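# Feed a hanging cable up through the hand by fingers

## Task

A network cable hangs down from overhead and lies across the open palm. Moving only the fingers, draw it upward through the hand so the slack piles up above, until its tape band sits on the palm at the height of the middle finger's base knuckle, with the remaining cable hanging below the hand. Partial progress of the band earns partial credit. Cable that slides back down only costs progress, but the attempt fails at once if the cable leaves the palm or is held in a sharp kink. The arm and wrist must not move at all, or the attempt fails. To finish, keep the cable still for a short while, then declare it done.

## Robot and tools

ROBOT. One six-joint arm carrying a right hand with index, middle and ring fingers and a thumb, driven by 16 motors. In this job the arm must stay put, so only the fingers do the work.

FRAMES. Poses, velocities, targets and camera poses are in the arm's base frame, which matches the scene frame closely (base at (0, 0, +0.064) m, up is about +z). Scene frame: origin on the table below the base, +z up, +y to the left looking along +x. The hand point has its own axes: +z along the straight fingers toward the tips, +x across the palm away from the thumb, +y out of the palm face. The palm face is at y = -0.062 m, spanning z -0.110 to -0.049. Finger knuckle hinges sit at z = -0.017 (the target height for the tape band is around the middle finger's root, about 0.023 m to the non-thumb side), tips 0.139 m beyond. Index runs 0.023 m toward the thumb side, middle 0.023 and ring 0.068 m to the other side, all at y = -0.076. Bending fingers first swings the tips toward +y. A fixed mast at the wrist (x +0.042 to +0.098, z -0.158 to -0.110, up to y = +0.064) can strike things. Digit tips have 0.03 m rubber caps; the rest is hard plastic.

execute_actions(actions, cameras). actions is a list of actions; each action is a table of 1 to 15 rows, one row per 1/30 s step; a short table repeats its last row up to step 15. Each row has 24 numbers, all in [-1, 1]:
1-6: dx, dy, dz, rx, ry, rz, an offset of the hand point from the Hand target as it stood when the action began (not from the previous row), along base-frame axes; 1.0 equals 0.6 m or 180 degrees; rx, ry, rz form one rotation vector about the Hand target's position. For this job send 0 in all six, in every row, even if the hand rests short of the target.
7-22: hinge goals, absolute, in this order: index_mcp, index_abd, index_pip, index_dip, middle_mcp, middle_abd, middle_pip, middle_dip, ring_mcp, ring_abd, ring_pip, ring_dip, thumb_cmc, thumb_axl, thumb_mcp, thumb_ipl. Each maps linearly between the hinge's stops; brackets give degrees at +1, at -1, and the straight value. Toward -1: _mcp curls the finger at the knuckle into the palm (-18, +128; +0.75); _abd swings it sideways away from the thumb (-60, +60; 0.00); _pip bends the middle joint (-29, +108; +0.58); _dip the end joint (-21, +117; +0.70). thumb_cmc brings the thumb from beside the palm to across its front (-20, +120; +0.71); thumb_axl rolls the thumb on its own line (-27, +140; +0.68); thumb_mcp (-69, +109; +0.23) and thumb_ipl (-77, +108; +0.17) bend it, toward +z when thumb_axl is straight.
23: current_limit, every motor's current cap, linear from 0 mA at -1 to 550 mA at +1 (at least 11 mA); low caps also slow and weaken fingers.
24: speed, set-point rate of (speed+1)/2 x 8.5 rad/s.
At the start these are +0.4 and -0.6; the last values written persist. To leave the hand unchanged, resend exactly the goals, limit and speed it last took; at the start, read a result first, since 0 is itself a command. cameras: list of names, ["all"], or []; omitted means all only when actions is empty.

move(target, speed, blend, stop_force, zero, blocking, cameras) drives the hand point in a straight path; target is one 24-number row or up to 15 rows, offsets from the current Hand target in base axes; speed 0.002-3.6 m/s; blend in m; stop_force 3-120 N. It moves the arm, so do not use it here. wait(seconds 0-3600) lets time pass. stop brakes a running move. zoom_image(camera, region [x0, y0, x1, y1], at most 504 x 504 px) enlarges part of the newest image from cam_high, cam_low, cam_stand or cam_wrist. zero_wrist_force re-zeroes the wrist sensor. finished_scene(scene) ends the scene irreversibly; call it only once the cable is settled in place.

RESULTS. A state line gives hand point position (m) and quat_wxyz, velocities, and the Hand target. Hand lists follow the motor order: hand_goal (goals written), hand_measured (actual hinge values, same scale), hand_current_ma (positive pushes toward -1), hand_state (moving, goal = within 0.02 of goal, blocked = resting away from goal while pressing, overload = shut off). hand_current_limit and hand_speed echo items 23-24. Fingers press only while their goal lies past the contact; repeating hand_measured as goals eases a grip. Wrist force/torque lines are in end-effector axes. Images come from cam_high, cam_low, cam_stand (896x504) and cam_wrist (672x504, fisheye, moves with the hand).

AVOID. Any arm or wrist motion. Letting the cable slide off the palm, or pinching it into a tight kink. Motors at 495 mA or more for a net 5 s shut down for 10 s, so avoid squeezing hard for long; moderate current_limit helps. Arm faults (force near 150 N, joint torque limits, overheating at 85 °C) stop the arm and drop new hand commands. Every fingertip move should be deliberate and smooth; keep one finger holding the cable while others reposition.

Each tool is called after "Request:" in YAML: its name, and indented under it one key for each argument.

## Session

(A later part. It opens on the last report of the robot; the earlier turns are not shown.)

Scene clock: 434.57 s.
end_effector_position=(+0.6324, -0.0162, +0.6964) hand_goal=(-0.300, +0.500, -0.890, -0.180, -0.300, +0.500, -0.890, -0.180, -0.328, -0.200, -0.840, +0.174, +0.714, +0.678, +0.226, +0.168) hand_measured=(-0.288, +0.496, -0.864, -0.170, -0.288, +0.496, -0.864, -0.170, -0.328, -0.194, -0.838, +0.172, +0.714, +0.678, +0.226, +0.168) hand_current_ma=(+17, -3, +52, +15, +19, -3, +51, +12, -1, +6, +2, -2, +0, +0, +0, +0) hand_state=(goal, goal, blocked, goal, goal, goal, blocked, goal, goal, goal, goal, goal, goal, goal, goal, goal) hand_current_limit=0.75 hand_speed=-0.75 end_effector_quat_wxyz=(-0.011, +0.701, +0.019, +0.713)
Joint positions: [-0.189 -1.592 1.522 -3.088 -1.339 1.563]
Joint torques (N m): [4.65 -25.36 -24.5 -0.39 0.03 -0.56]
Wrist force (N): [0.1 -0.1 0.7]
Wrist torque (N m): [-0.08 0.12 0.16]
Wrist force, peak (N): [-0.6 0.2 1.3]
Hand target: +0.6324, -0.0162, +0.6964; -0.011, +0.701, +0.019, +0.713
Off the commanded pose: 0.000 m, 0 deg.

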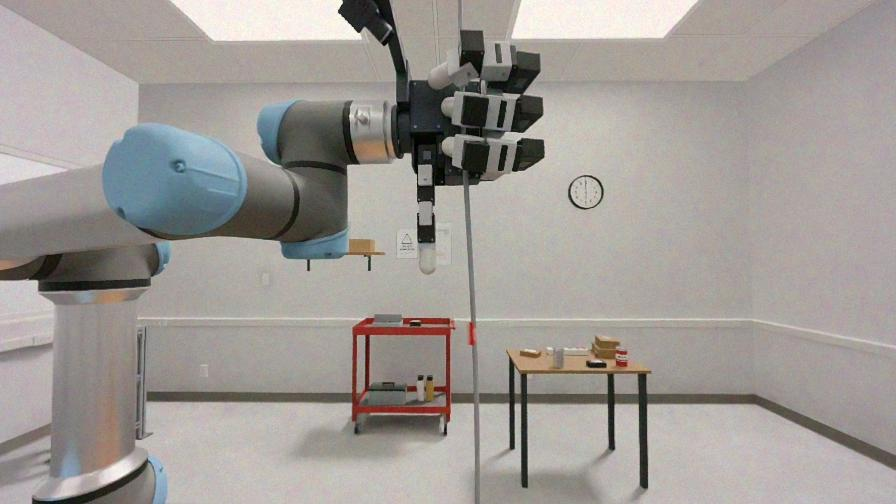

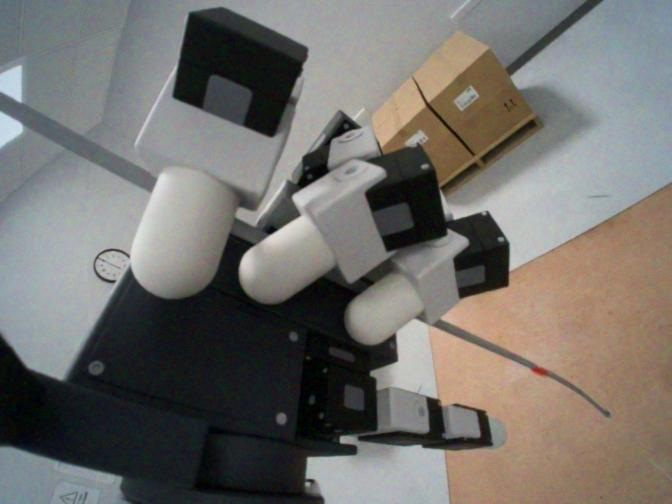

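Request:
execute_actions:
  actions:
    - [[0,0,0,0,0,0,0.25,0.5,-0.825,0.1,0.25,0.5,-0.825,0.1,0.2,-0.2,-0.825,0.2,0.714,0.678,0.226,0.168,0.6,-0.6]]
    - [[0,0,0,0,0,0,0.25,0,-0.825,0.1,0.25,0,-0.825,0.1,0.2,-0.2,-0.825,0.2,0.714,0.678,0.226,0.168,0.6,-0.6]]
    - [[0,0,0,0,0,0,0.25,-0.45,-0.825,0.1,0.25,-0.45,-0.825,0.1,0.2,-0.2,-0.825,0.2,0.714,0.678,0.226,0.168,0.6,-0.6]]
  cameras: ["cam_stand","cam_wrist"]

Scene clock: 454.23 s.
end_effector_position=(+0.6324, -0.0162, +0.6964) hand_goal=(+0.250, -0.450, -0.824, +0.100, +0.250, -0.450, -0.824, +0.100, +0.200, -0.200, -0.824, +0.200, +0.714, +0.678, +0.226, +0.168) hand_measured=(+0.248, -0.444, -0.824, +0.098, +0.248, -0.444, -0.824, +0.098, +0.198, -0.194, -0.828, +0.198, +0.714, +0.678, +0.226, +0.168) hand_current_ma=(-1, +5, +0, -2, -1, +5, +0, -2, -1, +6, -3, -2, +0, +0, +0, +0) hand_state=(goal, goal, goal, goal, goal, goal, goal, goal, goal, goal, goal, goal, goal, goal, goal, goal) hand_current_limit=0.60 hand_speed=-0.60 end_effector_quat_wxyz=(-0.011, +0.701, +0.019, +0.713)
Joint positions: [-0.189 -1.592 1.522 -3.088 -1.339 1.563]
Joint torques (N m): [4.47 -25.58 -25.15 -0.62 0.21 -0.55]
Wrist force (N): [0.1 0.1 0.7]
Wrist torque (N m): [-0.05 0.06 0.13]
Wrist force, peak (N): [0.3 -0.2 1.0]
Hand target: +0.6324, -0.0162, +0.6964; -0.011, +0.701, +0.019, +0.713
Off the commanded pose: 0.000 m, 0 deg.

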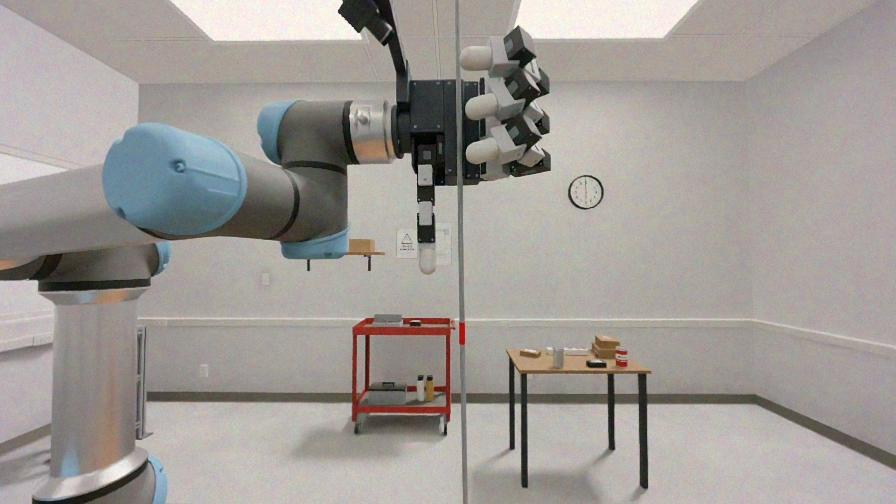

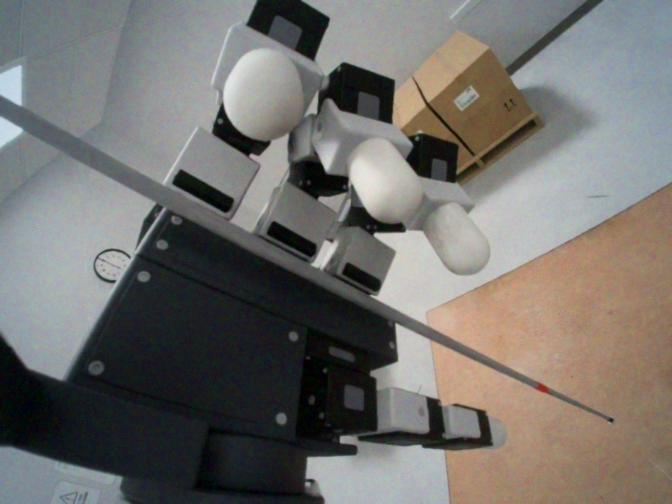

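Request:
execute_actions:
  actions:
    - [[0,0,0,0,0,0,0.05,-0.42,-0.825,0.03,0.05,-0.42,-0.825,0.03,0.0,-0.2,-0.825,0.333,0.714,0.678,0.226,0.168,0.6,-0.5]]
    - [[0,0,0,0,0,0,0.05,-0.42,-0.825,0.03,0.05,-0.42,-0.825,0.03,-0.38,-0.2,-0.825,0.333,0.714,0.678,0.226,0.168,0.6,-0.5]]
    - [[0,0,0,0,0,0,0.05,-0.42,-0.825,0.03,0.05,-0.42,-0.825,0.03,-0.404,-0.2,-0.854,-0.01,0.714,0.678,0.226,0.168,0.6,-0.5]]
    - [[0,0,0,0,0,0,-0.26,-0.42,-0.912,-0.2,-0.26,-0.42,-0.912,-0.2,-0.404,-0.2,-0.854,-0.01,0.714,0.678,0.226,0.168,0.6,-0.6]]
  cameras: ["cam_stand","cam_wrist"]

Scene clock: 473.90 s.
end_effector_position=(+0.6324, -0.0162, +0.6964) hand_goal=(-0.260, -0.420, -0.912, -0.200, -0.260, -0.420, -0.912, -0.200, -0.404, -0.200, -0.854, -0.010, +0.714, +0.678, +0.226, +0.168) hand_measured=(-0.188, -0.442, -0.864, -0.170, -0.184, -0.440, -0.864, -0.172, -0.388, -0.196, -0.822, +0.034, +0.714, +0.678, +0.226, +0.168) hand_current_ma=(+223, -34, +115, +60, +237, -29, +117, +56, +30, +3, +67, +101, +0, +0, +0, +0) hand_state=(blocked, blocked, blocked, blocked, blocked, goal, blocked, blocked, goal, goal, blocked, blocked, goal, goal, goal, goal) hand_current_limit=0.60 hand_speed=-0.60 end_effector_quat_wxyz=(-0.011, +0.701, +0.019, +0.713)
Joint positions: [-0.189 -1.592 1.522 -3.088 -1.339 1.563]
Joint torques (N m): [4.94 -25.29 -25 -0.61 0.37 -0.63]
Wrist force (N): [-0.6 0.0 1.0]
Wrist torque (N m): [-0.09 0.15 0.12]
Wrist force, peak (N): [0.0 -0.6 1.0]
Hand target: +0.6324, -0.0162, +0.6964; -0.011, +0.701, +0.019, +0.713
Off the commanded pose: 0.000 m, 0 deg.

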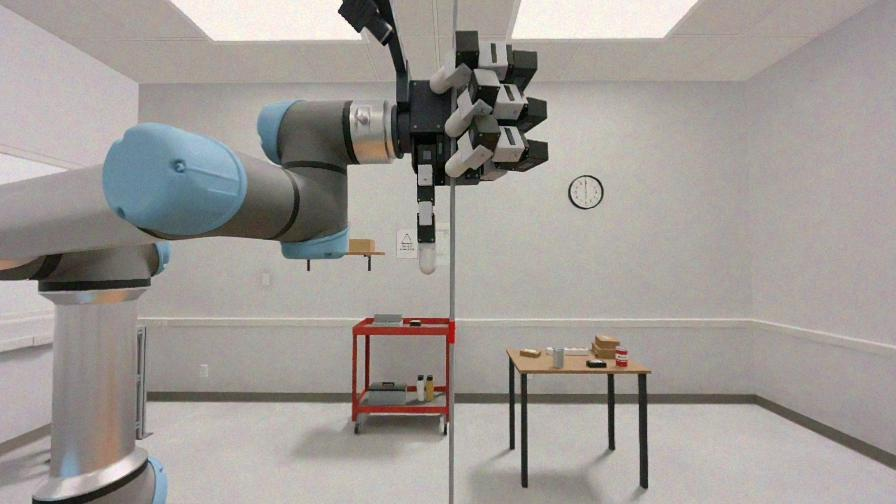

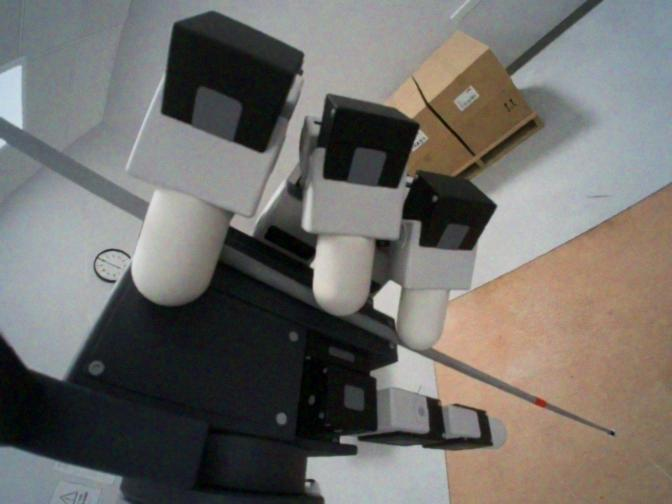

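Request:
execute_actions:
  actions:
    - [[0,0,0,0,0,0,-0.225,0.0,-0.9,-0.195,-0.225,0.0,-0.9,-0.195,-0.404,-0.2,-0.854,-0.01,0.714,0.678,0.226,0.168,0.75,-0.75]]
    - [[0,0,0,0,0,0,-0.225,0.42,-0.9,-0.195,-0.225,0.42,-0.9,-0.195,-0.404,-0.2,-0.854,-0.01,0.714,0.678,0.226,0.168,0.75,-0.75]]
    - [[0,0,0,0,0,0,-0.24,0.42,-0.9,-0.195,-0.24,0.42,-0.9,-0.195,-0.404,-0.2,-0.854,-0.01,0.714,0.678,0.226,0.168,0.75,-0.75]]
  cameras: ["cam_stand","cam_wrist"]

Scene clock: 483.93 s.
end_effector_position=(+0.6324, -0.0162, +0.6964) hand_goal=(-0.240, +0.420, -0.900, -0.194, -0.240, +0.420, -0.900, -0.194, -0.404, -0.200, -0.854, -0.010, +0.714, +0.678, +0.226, +0.168) hand_measured=(-0.204, +0.406, -0.840, -0.170, -0.196, +0.406, -0.842, -0.176, -0.388, -0.196, -0.822, +0.034, +0.714, +0.678, +0.226, +0.168) hand_current_ma=(+84, -20, +158, +45, +109, -19, +153, +29, +30, +3, +67, +101, +0, +0, +0, +0) hand_state=(blocked, goal, blocked, blocked, blocked, goal, blocked, goal, goal, goal, blocked, blocked, goal, goal, goal, goal) hand_current_limit=0.75 hand_speed=-0.75 end_effector_quat_wxyz=(-0.011, +0.701, +0.019, +0.713)
Joint positions: [-0.189 -1.592 1.522 -3.088 -1.339 1.563]
Joint torques (N m): [4.8 -25.38 -25.07 -0.69 0.58 -0.65]
Wrist force (N): [-0.6 0.0 0.9]
Wrist torque (N m): [-0.09 0.15 0.12]
Wrist force, peak (N): [-0.8 -0.1 1.0]
Hand target: +0.6324, -0.0162, +0.6964; -0.011, +0.701, +0.019, +0.713
Off the commanded pose: 0.000 m, 0 deg.

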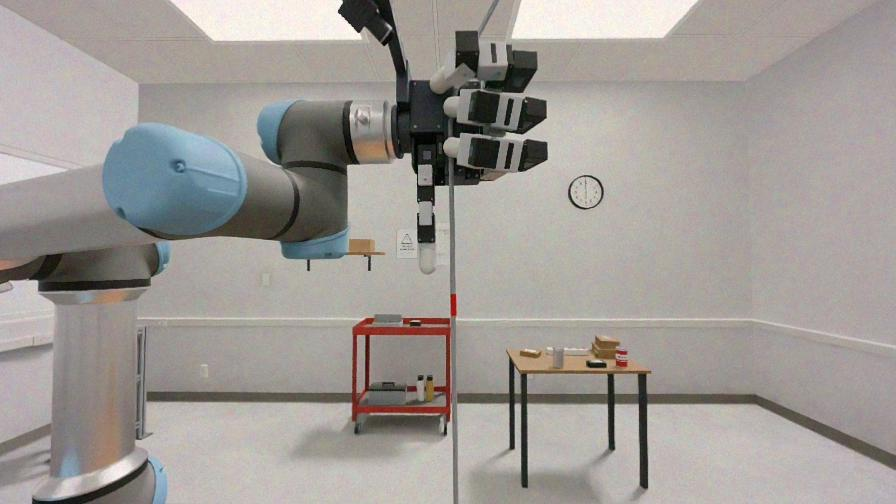

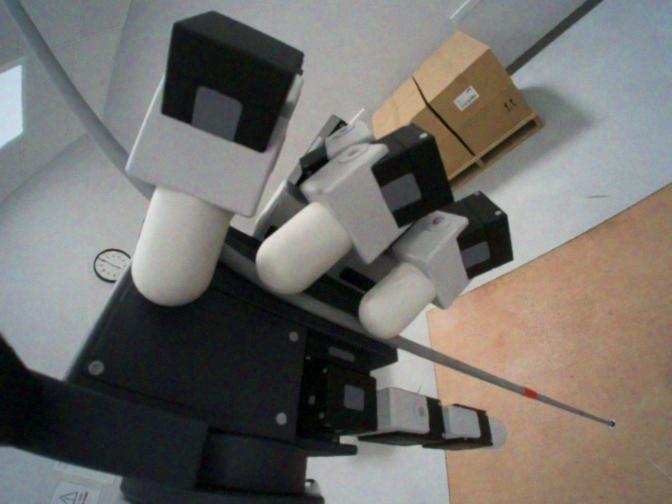

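Request:
execute_actions:
  actions:
    - [[0,0,0,0,0,0,-0.24,0.42,-0.9,-0.195,-0.04,-0.42,-0.825,0.03,-0.404,-0.2,-0.854,-0.01,0.714,0.678,0.226,0.168,0.7,-0.4]]
    - [[0,0,0,0,0,0,-0.24,0.42,-0.9,-0.195,-0.235,-0.42,-0.9,-0.195,-0.404,-0.2,-0.854,-0.01,0.714,0.678,0.226,0.168,0.7,-0.6]]
    - [[0,0,0,0,0,0,-0.04,-0.42,-0.825,0.03,-0.235,-0.42,-0.9,-0.195,-0.404,-0.2,-0.854,-0.01,0.714,0.678,0.226,0.168,0.7,-0.4]]
    - [[0,0,0,0,0,0,-0.235,-0.42,-0.9,-0.195,-0.235,-0.42,-0.9,-0.195,-0.404,-0.2,-0.854,-0.01,0.714,0.678,0.226,0.168,0.7,-0.6]]
  cameras: ["cam_stand","cam_wrist"]

Scene clock: 498.87 s.
end_effector_position=(+0.6324, -0.0162, +0.6964) hand_goal=(-0.234, -0.420, -0.900, -0.194, -0.234, -0.420, -0.900, -0.194, -0.404, -0.200, -0.854, -0.010, +0.714, +0.678, +0.226, +0.168) hand_measured=(-0.194, -0.424, -0.872, -0.164, -0.188, -0.430, -0.860, -0.164, -0.388, -0.196, -0.822, +0.034, +0.714, +0.678, +0.226, +0.168) hand_current_ma=(+95, -3, +53, +60, +118, -11, +91, +62, +30, +3, +67, +101, +0, +0, +0, +0) hand_state=(blocked, goal, blocked, blocked, blocked, goal, blocked, blocked, goal, goal, blocked, blocked, goal, goal, goal, goal) hand_current_limit=0.70 hand_speed=-0.60 end_effector_quat_wxyz=(-0.011, +0.701, +0.019, +0.713)
Joint positions: [-0.189 -1.592 1.522 -3.088 -1.339 1.563]
Joint torques (N m): [4.8 -26.25 -24.56 -0.85 0.82 -0.82]
Wrist force (N): [-0.4 0.1 0.8]
Wrist torque (N m): [-0.07 0.15 0.12]
Wrist force, peak (N): [-0.4 -0.1 1.2]
Hand target: +0.6324, -0.0162, +0.6964; -0.011, +0.701, +0.019, +0.713
Off the commanded pose: 0.000 m, 0 deg.

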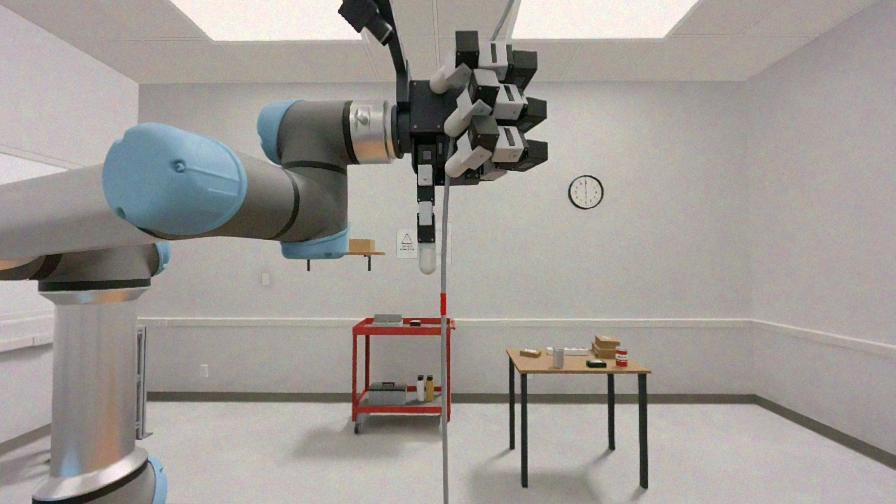

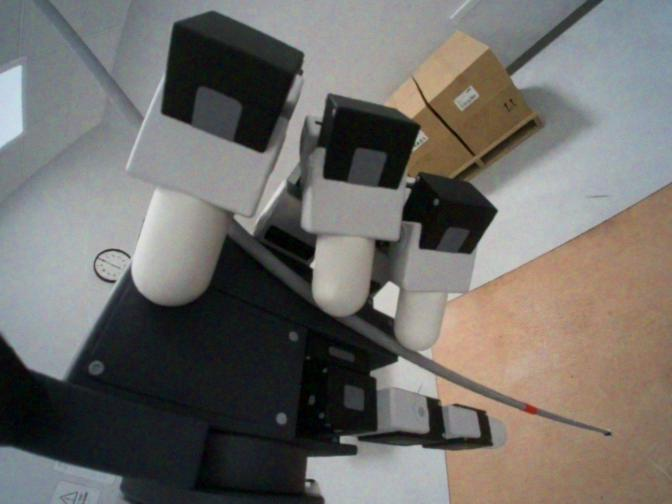

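Request:
zoom_image:
  camera: "cam_wrist"
  region: [200, 180, 460, 380]

Request:
zoom_image:
  camera: "cam_stand"
  region: [400, 20, 560, 200]

Scaled by 1.938 from the camera's image (finer frame: 960x720).

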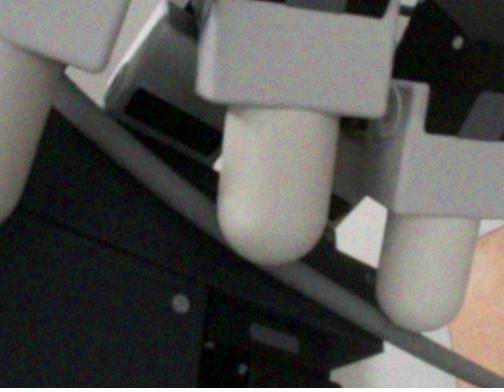

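Scaled by 2.800 from the camera's image (finer frame: 1280x720).

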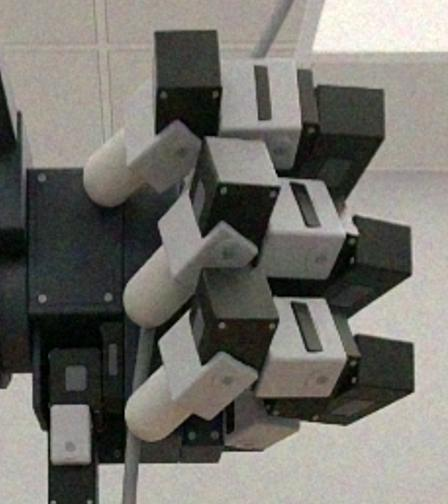

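Request:
execute_actions:
  actions:
    - [[0,0,0,0,0,0,-0.225,0.42,-0.9,-0.195,-0.225,0.42,-0.9,-0.195,-0.404,-0.2,-0.854,-0.01,0.714,0.678,0.226,0.168,0.75,-0.7]]
    - [[0,0,0,0,0,0,-0.235,0.42,-0.9,-0.195,-0.235,0.42,-0.9,-0.195,-0.404,-0.2,-0.854,-0.01,0.714,0.678,0.226,0.168,0.75,-0.7]]
    - [[0,0,0,0,0,0,-0.24,0.42,-0.9,-0.195,-0.04,-0.42,-0.825,0.05,-0.404,-0.2,-0.854,-0.01,0.714,0.678,0.226,0.168,0.7,-0.4]]
    - [[0,0,0,0,0,0,-0.24,0.42,-0.9,-0.195,-0.245,-0.42,-0.9,-0.185,-0.404,-0.2,-0.854,-0.01,0.714,0.678,0.226,0.168,0.7,-0.6]]
    - [[0,0,0,0,0,0,-0.04,-0.42,-0.825,0.08,-0.245,-0.42,-0.9,-0.185,-0.404,-0.2,-0.854,-0.01,0.714,0.678,0.226,0.168,0.7,-0.4]]
    - [[0,0,0,0,0,0,-0.265,-0.42,-0.9,-0.165,-0.245,-0.42,-0.9,-0.185,-0.404,-0.2,-0.854,-0.01,0.714,0.678,0.226,0.168,0.7,-0.6]]
  cameras: ["cam_stand","cam_wrist"]

Request:
zoom_image:
  camera: "cam_stand"
  region: [400, 20, 560, 200]

Scene clock: 522.87 s.
end_effector_position=(+0.6324, -0.0162, +0.6964) hand_goal=(-0.264, -0.420, -0.900, -0.164, -0.244, -0.420, -0.900, -0.184, -0.404, -0.200, -0.854, -0.010, +0.714, +0.678, +0.226, +0.168) hand_measured=(-0.242, -0.418, -0.888, -0.152, -0.208, -0.422, -0.878, -0.168, -0.388, -0.196, -0.822, +0.032, +0.714, +0.678, +0.226, +0.168) hand_current_ma=(+42, +1, +17, +19, +86, -1, +38, +24, +30, +3, +68, +100, +0, +0, +0, +0) hand_state=(blocked, goal, goal, goal, blocked, goal, blocked, goal, goal, goal, blocked, blocked, goal, goal, goal, goal) hand_current_limit=0.70 hand_speed=-0.60 end_effector_quat_wxyz=(-0.011, +0.701, +0.019, +0.713)
Joint positions: [-0.189 -1.592 1.522 -3.088 -1.339 1.563]
Joint torques (N m): [4.46 -25.18 -24.92 -0.92 1.07 -0.83]
Wrist force (N): [-0.3 0.0 0.8]
Wrist torque (N m): [-0.08 0.14 0.14]
Wrist force, peak (N): [-0.6 0.1 1.1]
Hand target: +0.6324, -0.0162, +0.6964; -0.011, +0.701, +0.019, +0.713
Off the commanded pose: 0.000 m, 0 deg.

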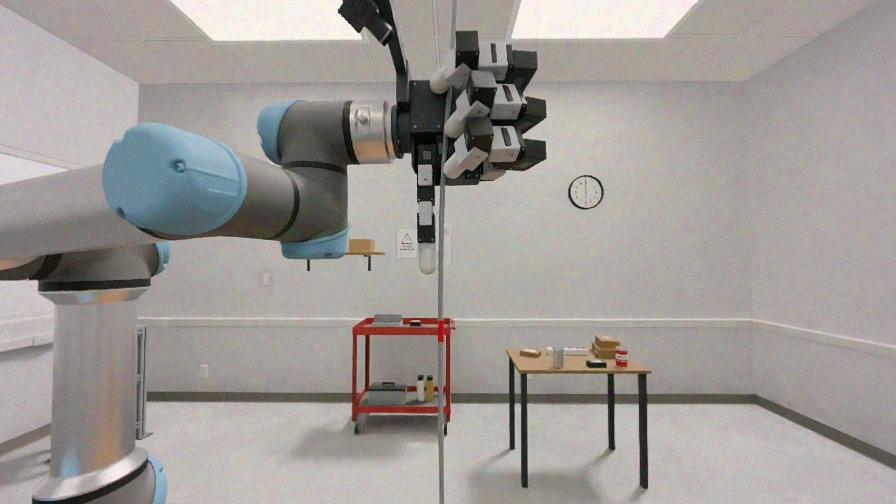

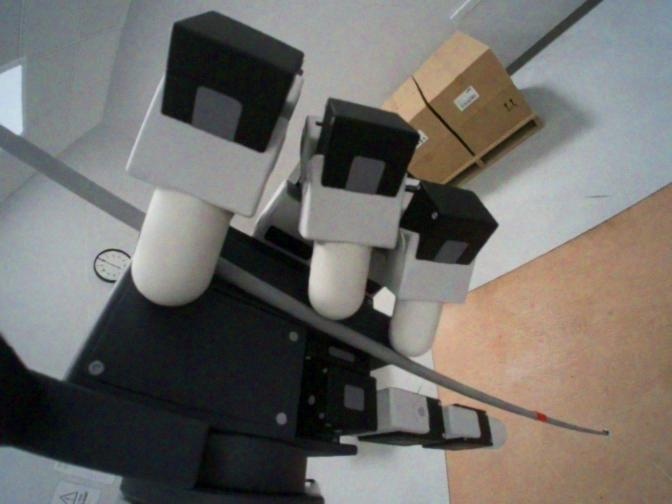

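Scaled by 2.800 from the camera's image (finer frame: 1280x720).

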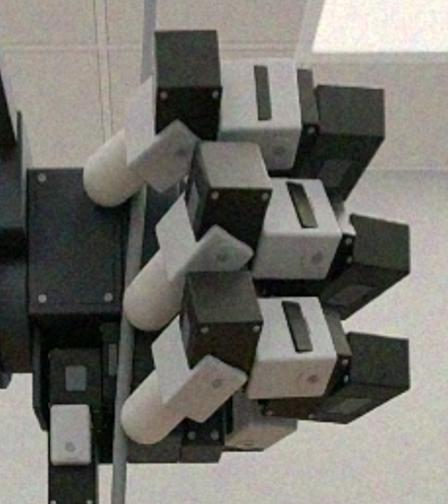

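Request:
execute_actions:
  actions:
    - [[0,0,0,0,0,0,0.05,-0.42,-0.7,0.1,0.05,-0.42,-0.7,0.1,-0.329,-0.2,-0.8,0.174,0.714,0.678,0.226,0.168,0.6,-0.5]]
    - [[0,0,0,0,0,0,0.05,-0.42,-0.7,0.1,0.05,-0.42,-0.7,0.1,-0.329,-0.2,-0.8,0.174,0.714,0.678,0.226,0.168,0.6,-0.5]]
  cameras: ["cam_stand","cam_wrist"]

Request:
zoom_image:
  camera: "cam_stand"
  region: [400, 20, 560, 200]

Scene clock: 541.53 s.
end_effector_position=(+0.6324, -0.0162, +0.6964) hand_goal=(+0.050, -0.420, -0.700, +0.100, +0.050, -0.420, -0.700, +0.100, -0.328, -0.200, -0.800, +0.174, +0.714, +0.678, +0.226, +0.168) hand_measured=(+0.048, -0.418, -0.704, +0.098, +0.048, -0.422, -0.704, +0.098, -0.330, -0.196, -0.800, +0.172, +0.714, +0.678, +0.226, +0.168) hand_current_ma=(-1, +1, -4, -2, -1, -1, -4, -2, -1, +3, +0, -2, +0, +0, +0, +0) hand_state=(goal, goal, goal, goal, goal, goal, goal, goal, goal, goal, goal, goal, goal, goal, goal, goal) hand_current_limit=0.60 hand_speed=-0.50 end_effector_quat_wxyz=(-0.011, +0.701, +0.019, +0.713)
Joint positions: [-0.189 -1.592 1.522 -3.088 -1.339 1.563]
Joint torques (N m): [4.73 -25.31 -25.29 -1.17 0.96 -0.81]
Wrist force (N): [0.1 0.0 0.9]
Wrist torque (N m): [-0.08 0.09 0.14]
Wrist force, peak (N): [-0.4 0.0 1.1]
Hand target: +0.6324, -0.0162, +0.6964; -0.011, +0.701, +0.019, +0.713
Off the commanded pose: 0.000 m, 0 deg.

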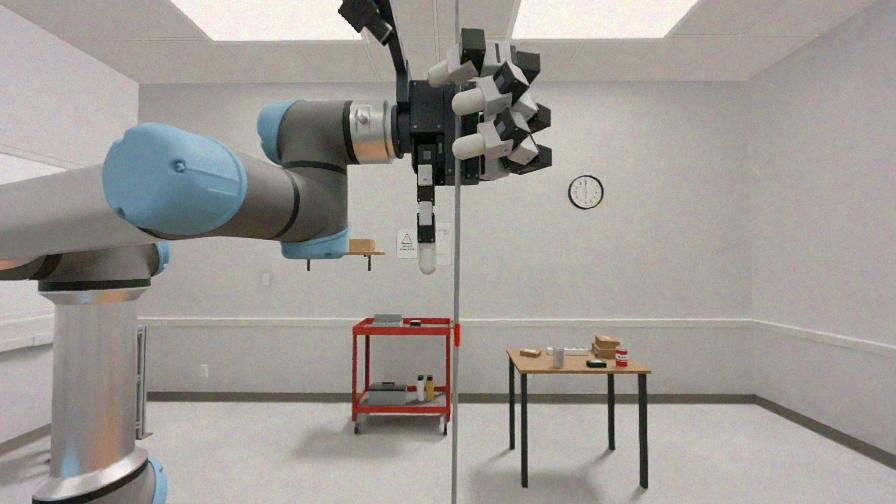

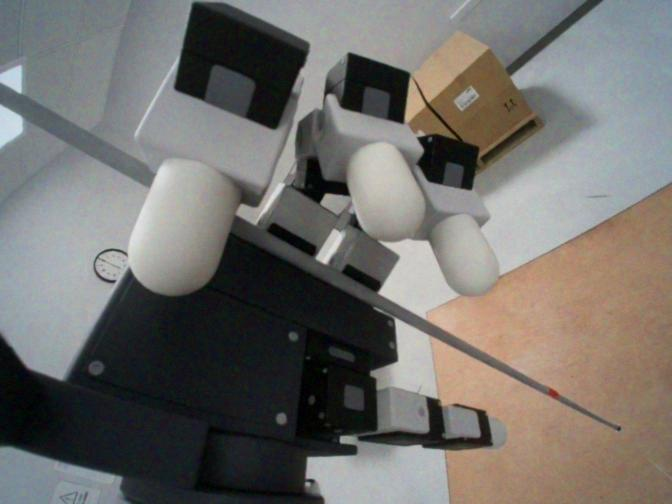

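Scaled by 2.800 from the camera's image (finer frame: 1280x720).

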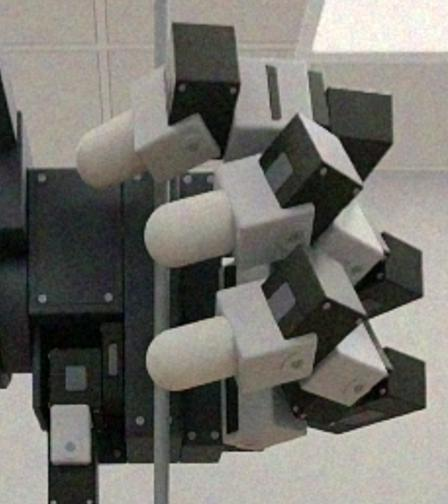

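Request:
execute_actions:
  actions:
    - [[0,0,0,0,0,0,0.05,-0.55,-0.7,0.1,0.05,-0.55,-0.7,0.1,0.05,-0.2,-0.7,0.1,0.714,0.678,0.226,0.168,0.6,-0.4]]
    - [[0,0,0,0,0,0,0.0,-0.55,-0.8,-0.1,0.0,-0.55,-0.8,-0.1,0.0,-0.55,-0.8,-0.1,0.714,0.678,0.226,0.168,0.6,-0.4]]
    - [[0,0,0,0,0,0,-0.16,-0.55,-0.9,-0.27,-0.16,-0.55,-0.9,-0.27,-0.16,-0.55,-0.9,-0.27,0.714,0.678,0.226,0.168,0.6,-0.6]]
    - [[0,0,0,0,0,0,-0.225,-0.55,-0.91,-0.22,-0.225,-0.55,-0.91,-0.22,-0.225,-0.55,-0.91,-0.22,0.714,0.678,0.226,0.168,0.6,-0.8]]
  cameras: ["cam_stand","cam_wrist"]

Request:
zoom_image:
  camera: "cam_stand"
  region: [400, 20, 560, 200]

Scene clock: 572.47 s.
end_effector_position=(+0.6324, -0.0162, +0.6964) hand_goal=(-0.224, -0.550, -0.910, -0.220, -0.224, -0.550, -0.910, -0.220, -0.224, -0.550, -0.910, -0.220, +0.714, +0.678, +0.226, +0.168) hand_measured=(-0.222, -0.544, -0.908, -0.222, -0.222, -0.544, -0.908, -0.222, -0.222, -0.544, -0.908, -0.222, +0.714, +0.678, +0.226, +0.168) hand_current_ma=(+2, +5, +1, -2, +2, +5, +1, -2, +2, +5, +1, -2, +0, +0, +0, +0) hand_state=(goal, goal, goal, goal, goal, goal, goal, goal, goal, goal, goal, goal, goal, goal, goal, goal) hand_current_limit=0.60 hand_speed=-0.80 end_effector_quat_wxyz=(-0.011, +0.701, +0.019, +0.713)
Joint positions: [-0.189 -1.592 1.522 -3.088 -1.339 1.563]
Joint torques (N m): [4.89 -25.8 -25.23 -1.54 1.08 -0.79]
Wrist force (N): [0.0 0.0 1.0]
Wrist torque (N m): [-0.09 0.11 0.14]
Wrist force, peak (N): [0.2 -0.1 1.4]
Hand target: +0.6324, -0.0162, +0.6964; -0.011, +0.701, +0.019, +0.713
Off the commanded pose: 0.000 m, 0 deg.

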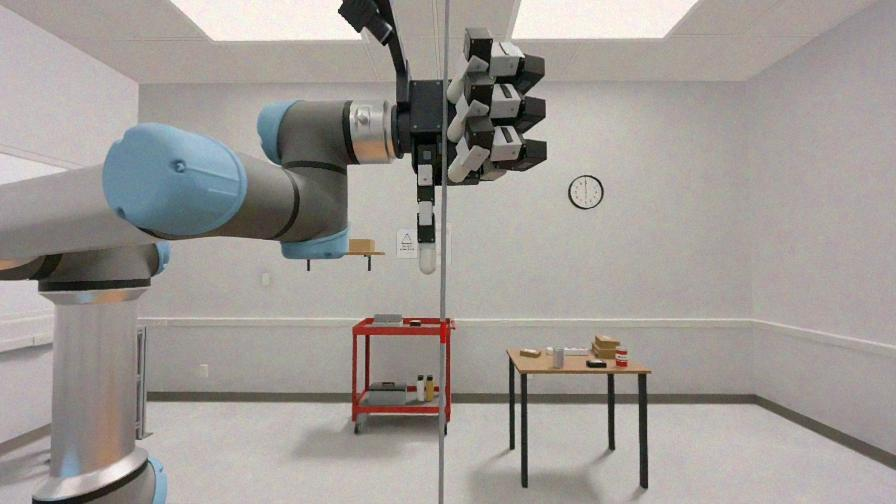

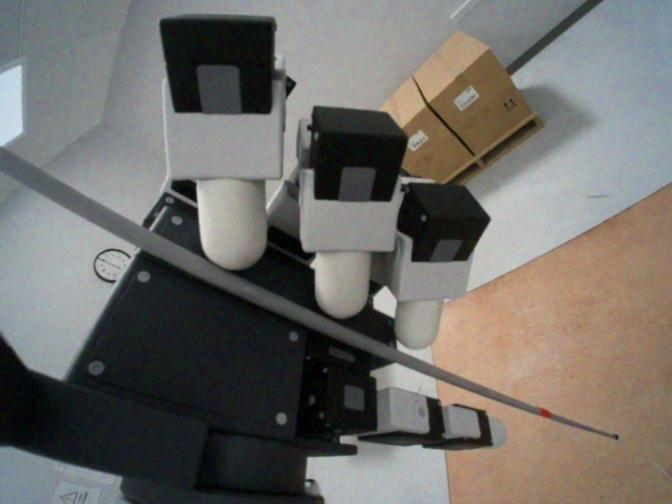

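Scaled by 2.800 from the camera's image (finer frame: 1280x720).

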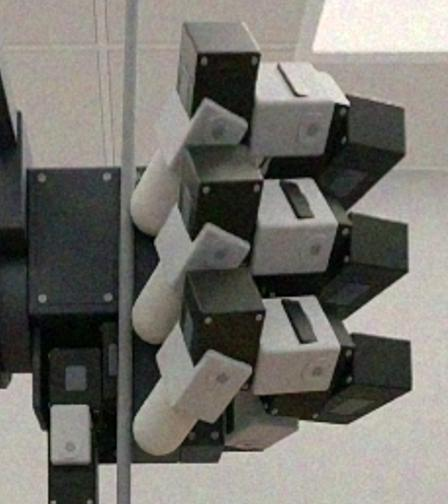

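Request:
execute_actions:
  actions:
    - [[0,0,0,0,0,0,0.12,-0.55,-0.75,0.1,0.12,-0.55,-0.75,0.1,0.12,-0.55,-0.75,0.1,0.714,0.678,0.226,0.168,0.6,-0.4]]
    - [[0,0,0,0,0,0,0.12,-0.55,-0.75,0.1,0.12,-0.55,-0.75,0.1,0.12,-0.55,-0.75,0.1,0.714,0.678,0.226,0.168,0.6,-0.4]]
    - [[0,0,0,0,0,0,0.12,-0.55,-0.75,0.1,0.12,-0.55,-0.75,0.1,0.12,-0.55,-0.75,0.1,0.714,0.678,0.226,0.168,0.6,-0.4]]
  cameras: ["cam_stand","cam_wrist"]

Request:
zoom_image:
  camera: "cam_stand"
  region: [400, 20, 560, 200]

Scene clock: 621.17 s.
end_effector_position=(+0.6324, -0.0162, +0.6964) hand_goal=(+0.120, -0.550, -0.750, +0.100, +0.120, -0.550, -0.750, +0.100, +0.120, -0.550, -0.750, +0.100, +0.714, +0.678, +0.226, +0.168) hand_measured=(+0.118, -0.544, -0.754, +0.098, +0.118, -0.544, -0.754, +0.098, +0.118, -0.544, -0.754, +0.098, +0.714, +0.678, +0.226, +0.168) hand_current_ma=(-1, +5, -5, -2, -1, +5, -5, -2, -1, +5, -4, -2, +0, +0, +0, +0) hand_state=(goal, goal, goal, goal, goal, goal, goal, goal, goal, goal, goal, goal, goal, goal, goal, goal) hand_current_limit=0.60 hand_speed=-0.40 end_effector_quat_wxyz=(-0.011, +0.701, +0.019, +0.713)
Joint positions: [-0.189 -1.592 1.522 -3.088 -1.339 1.563]
Joint torques (N m): [4.1 -27.05 -25.22 -2.26 1.09 -0.72]
Wrist force (N): [0.0 0.1 0.8]
Wrist torque (N m): [-0.06 0.07 0.13]
Wrist force, peak (N): [0.1 -0.3 1.5]
Hand target: +0.6324, -0.0162, +0.6964; -0.011, +0.701, +0.019, +0.713
Off the commanded pose: 0.000 m, 0 deg.

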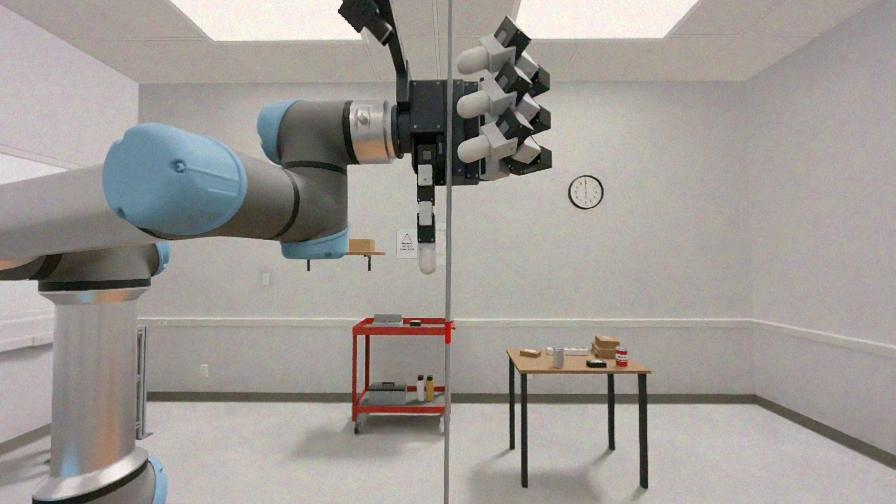

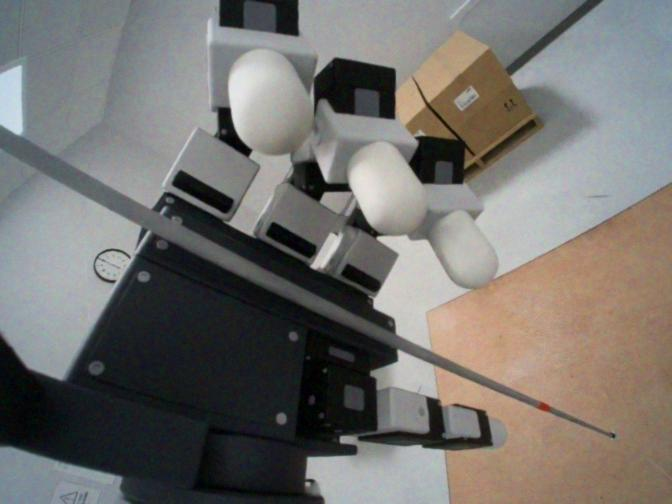

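Scaled by 2.800 from the camera's image (finer frame: 1280x720).

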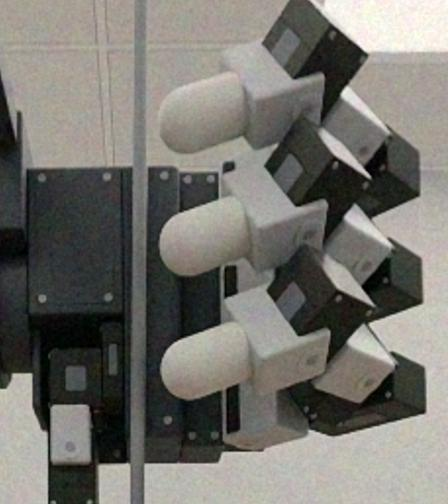

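Request:
execute_actions:
  actions:
    - [[0,0,0,0,0,0,-0.04,-0.55,-0.825,0.333,0.05,-0.55,-0.766,0.0,-0.04,-0.55,-0.825,0.333,0.714,0.678,0.226,0.168,0.6,-0.4]]
    - [[0,0,0,0,0,0,-0.37,-0.55,-0.825,0.333,0.05,-0.55,-0.766,0.0,-0.37,-0.55,-0.825,0.333,0.714,0.678,0.226,0.168,0.6,-0.5]]
    - [[0,0,0,0,0,0,-0.404,-0.55,-0.854,-0.1,-0.105,-0.55,-0.766,-0.03,-0.404,-0.55,-0.854,-0.1,0.714,0.678,0.226,0.168,0.6,-0.6]]
  cameras: ["cam_stand","cam_wrist"]

Request:
zoom_image:
  camera: "cam_stand"
  region: [400, 20, 560, 200]

Scene clock: 639.43 s.
end_effector_position=(+0.6324, -0.0162, +0.6964) hand_goal=(-0.404, -0.550, -0.854, -0.100, -0.104, -0.550, -0.766, -0.030, -0.404, -0.550, -0.854, -0.100, +0.714, +0.678, +0.226, +0.168) hand_measured=(-0.394, -0.550, -0.822, -0.058, -0.102, -0.544, -0.766, -0.028, -0.388, -0.550, -0.824, -0.060, +0.714, +0.678, +0.226, +0.168) hand_current_ma=(+15, +0, +64, +97, +1, +5, +0, +2, +28, +0, +59, +93, +0, +0, +0, +0) hand_state=(goal, goal, blocked, blocked, goal, goal, goal, goal, goal, goal, blocked, blocked, goal, goal, goal, goal) hand_current_limit=0.60 hand_speed=-0.60 end_effector_quat_wxyz=(-0.011, +0.701, +0.019, +0.713)
Joint positions: [-0.189 -1.592 1.522 -3.088 -1.339 1.563]
Joint torques (N m): [3.56 -27.17 -25.39 -2.41 0.82 -0.76]
Wrist force (N): [-0.1 0.1 0.9]
Wrist torque (N m): [-0.08 0.14 0.15]
Wrist force, peak (N): [0.3 -0.3 1.7]
Hand target: +0.6324, -0.0162, +0.6964; -0.011, +0.701, +0.019, +0.713
Off the commanded pose: 0.000 m, 0 deg.

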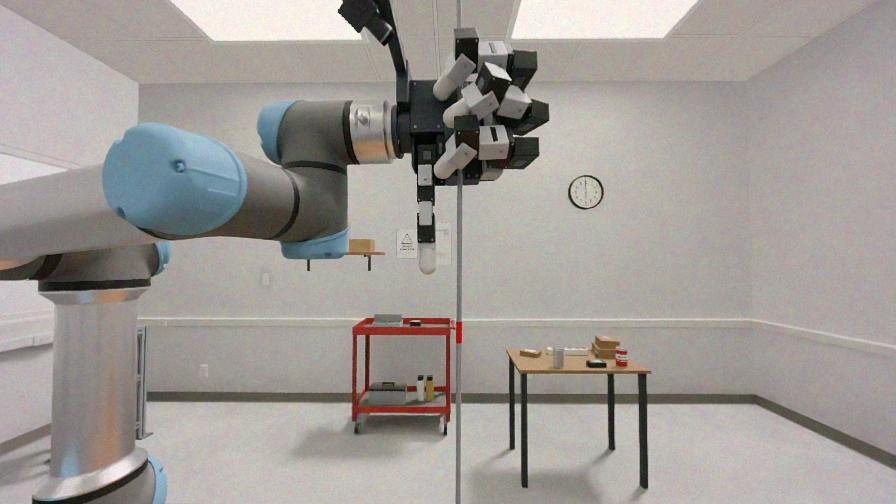

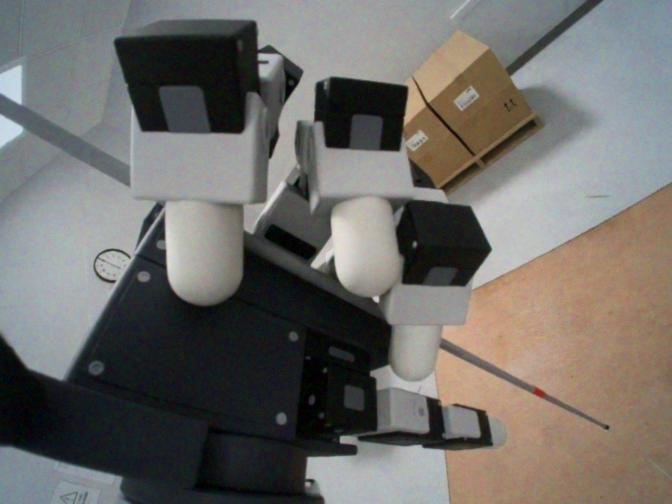

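Scaled by 2.800 from the camera's image (finer frame: 1280x720).

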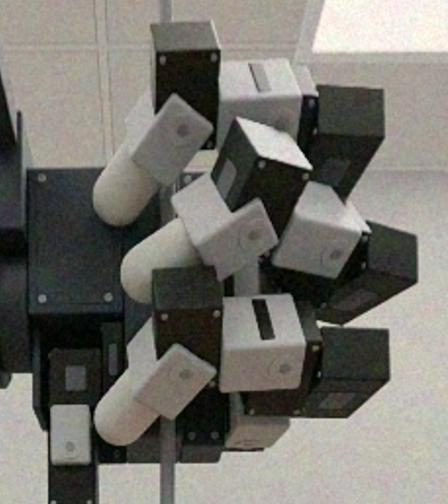

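Request:
execute_actions:
  actions:
    - [[0,0,0,0,0,0,-0.404,-0.55,-0.854,-0.1,0.06,-0.55,-0.8,0.03,-0.404,-0.55,-0.854,-0.1,0.714,0.678,0.226,0.168,0.6,-0.4]]
    - [[0,0,0,0,0,0,-0.404,-0.55,-0.854,-0.1,-0.235,-0.55,-0.915,-0.2,-0.404,-0.55,-0.854,-0.1,0.714,0.678,0.226,0.168,0.6,-0.6]]
    - [[0,0,0,0,0,0,-0.15,-0.55,-0.766,-0.03,-0.235,-0.55,-0.915,-0.2,-0.404,-0.55,-0.854,-0.1,0.714,0.678,0.226,0.168,0.6,-0.5]]
  cameras: ["cam_stand","cam_wrist"]

Request:
zoom_image:
  camera: "cam_stand"
  region: [400, 20, 560, 200]

Scene clock: 651.33 s.
end_effector_position=(+0.6324, -0.0162, +0.6964) hand_goal=(-0.150, -0.550, -0.766, -0.030, -0.234, -0.550, -0.914, -0.200, -0.404, -0.550, -0.854, -0.100, +0.714, +0.678, +0.226, +0.168) hand_measured=(-0.152, -0.548, -0.770, -0.032, -0.184, -0.556, -0.878, -0.182, -0.388, -0.550, -0.824, -0.060, +0.714, +0.678, +0.226, +0.168) hand_current_ma=(-1, +2, -5, -1, +133, -6, +75, +31, +28, +0, +59, +93, +0, +0, +0, +0) hand_state=(goal, goal, goal, goal, blocked, goal, blocked, goal, goal, goal, blocked, blocked, goal, goal, goal, goal) hand_current_limit=0.60 hand_speed=-0.50 end_effector_quat_wxyz=(-0.011, +0.701, +0.019, +0.713)
Joint positions: [-0.189 -1.592 1.522 -3.088 -1.339 1.563]
Joint torques (N m): [3.49 -26.9 -25.2 -2.45 0.76 -0.7]
Wrist force (N): [-0.5 -0.1 1.1]
Wrist torque (N m): [-0.11 0.14 0.12]
Wrist force, peak (N): [-0.9 0.2 1.0]
Hand target: +0.6324, -0.0162, +0.6964; -0.011, +0.701, +0.019, +0.713
Off the commanded pose: 0.000 m, 0 deg.

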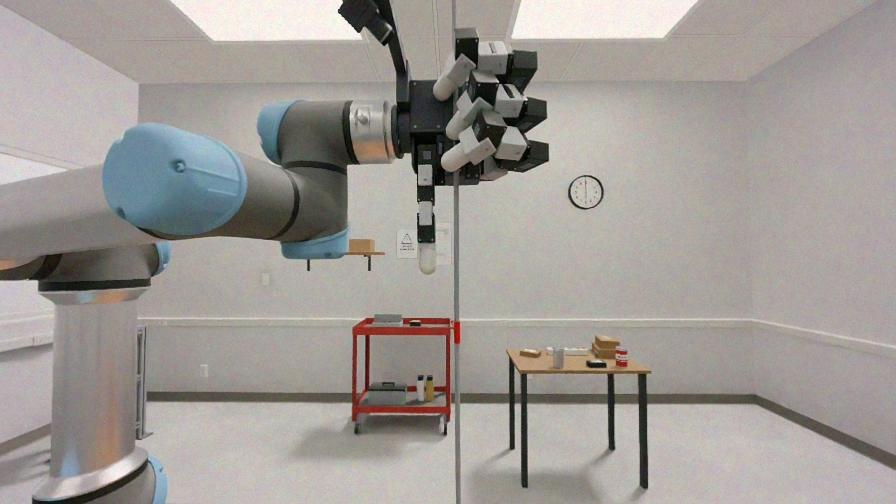

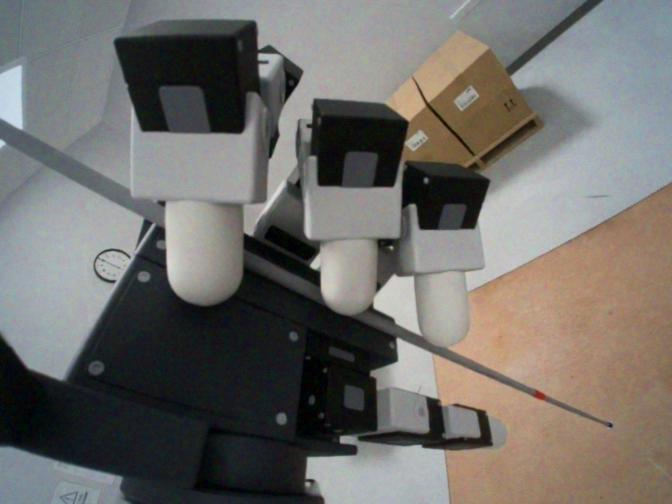

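Scaled by 2.800 from the camera's image (finer frame: 1280x720).

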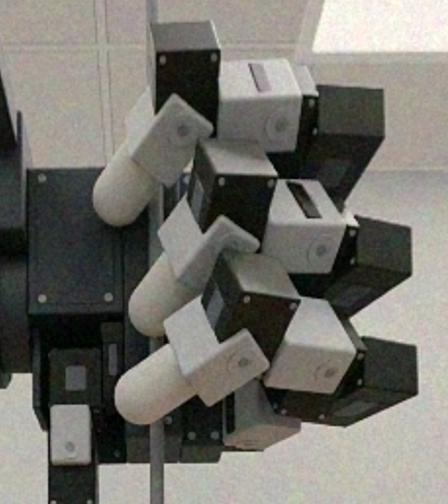

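Request:
execute_actions:
  actions:
    - [[0,0,0,0,0,0,-0.1,-0.55,-0.766,-0.04,-0.22,-0.55,-0.915,-0.2,-0.404,-0.55,-0.854,-0.1,0.714,0.678,0.226,0.168,0.6,-0.5]]
    - [[0,0,0,0,0,0,-0.205,-0.55,-0.92,-0.235,-0.22,-0.55,-0.915,-0.2,-0.404,-0.55,-0.854,-0.1,0.714,0.678,0.226,0.168,0.6,-0.6]]
    - [[0,0,0,0,0,0,-0.205,-0.55,-0.92,-0.235,-0.22,-0.55,-0.915,-0.2,-0.1,-0.55,-0.766,0.0,0.714,0.678,0.226,0.168,0.6,-0.5]]
    - [[0,0,0,0,0,0,-0.205,-0.55,-0.92,-0.235,-0.22,-0.55,-0.915,-0.2,-0.205,-0.55,-0.92,-0.235,0.714,0.678,0.226,0.168,0.6,-0.6]]
  cameras: ["cam_stand","cam_wrist"]

Request:
zoom_image:
  camera: "cam_stand"
  region: [400, 20, 560, 200]

Scene clock: 664.00 s.
end_effector_position=(+0.6324, -0.0162, +0.6964) hand_goal=(-0.204, -0.550, -0.920, -0.234, -0.220, -0.550, -0.914, -0.200, -0.204, -0.550, -0.920, -0.234, +0.714, +0.678, +0.226, +0.168) hand_measured=(-0.188, -0.550, -0.876, -0.188, -0.184, -0.558, -0.878, -0.190, -0.190, -0.552, -0.880, -0.180, +0.714, +0.678, +0.226, +0.168) hand_current_ma=(+27, +0, +103, +112, +87, -8, +76, +15, +24, -1, +90, +134, +0, +0, +0, +0) hand_state=(goal, goal, blocked, blocked, blocked, goal, blocked, goal, goal, goal, blocked, blocked, goal, goal, goal, goal) hand_current_limit=0.60 hand_speed=-0.60 end_effector_quat_wxyz=(-0.011, +0.701, +0.019, +0.713)
Joint positions: [-0.189 -1.592 1.522 -3.088 -1.339 1.563]
Joint torques (N m): [3.02 -26.89 -25.39 -2.69 0.59 -0.7]
Wrist force (N): [2.1 0.1 0.9]
Wrist torque (N m): [-0.08 0.02 0.24]
Wrist force, peak (N): [2.1 0.1 0.9]
Hand target: +0.6324, -0.0162, +0.6964; -0.011, +0.701, +0.019, +0.713
Off the commanded pose: 0.000 m, 0 deg.

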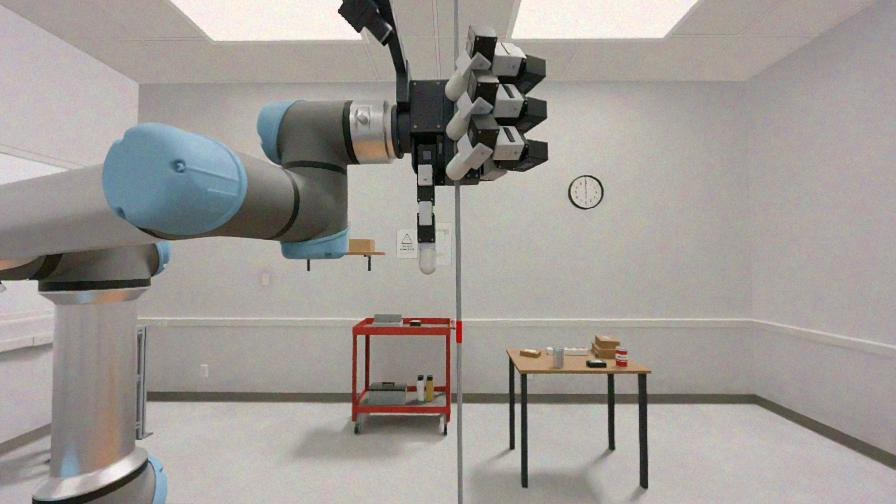

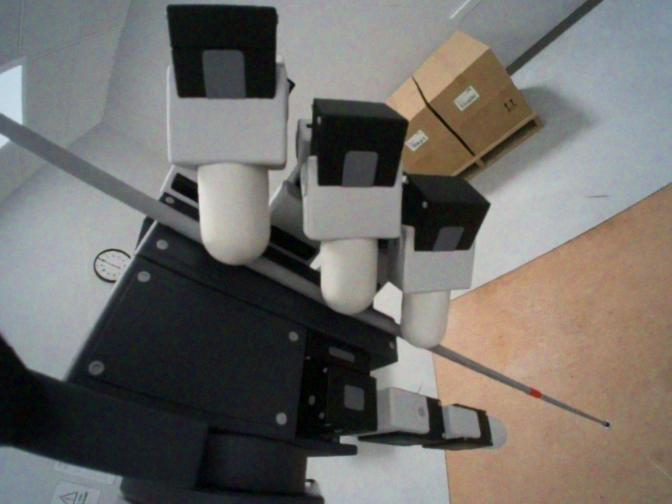

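Scaled by 2.800 from the camera's image (finer frame: 1280x720).

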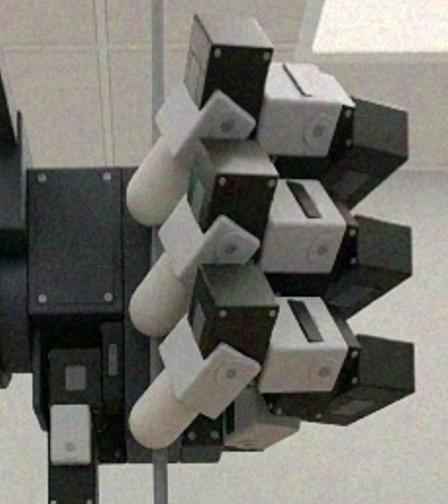

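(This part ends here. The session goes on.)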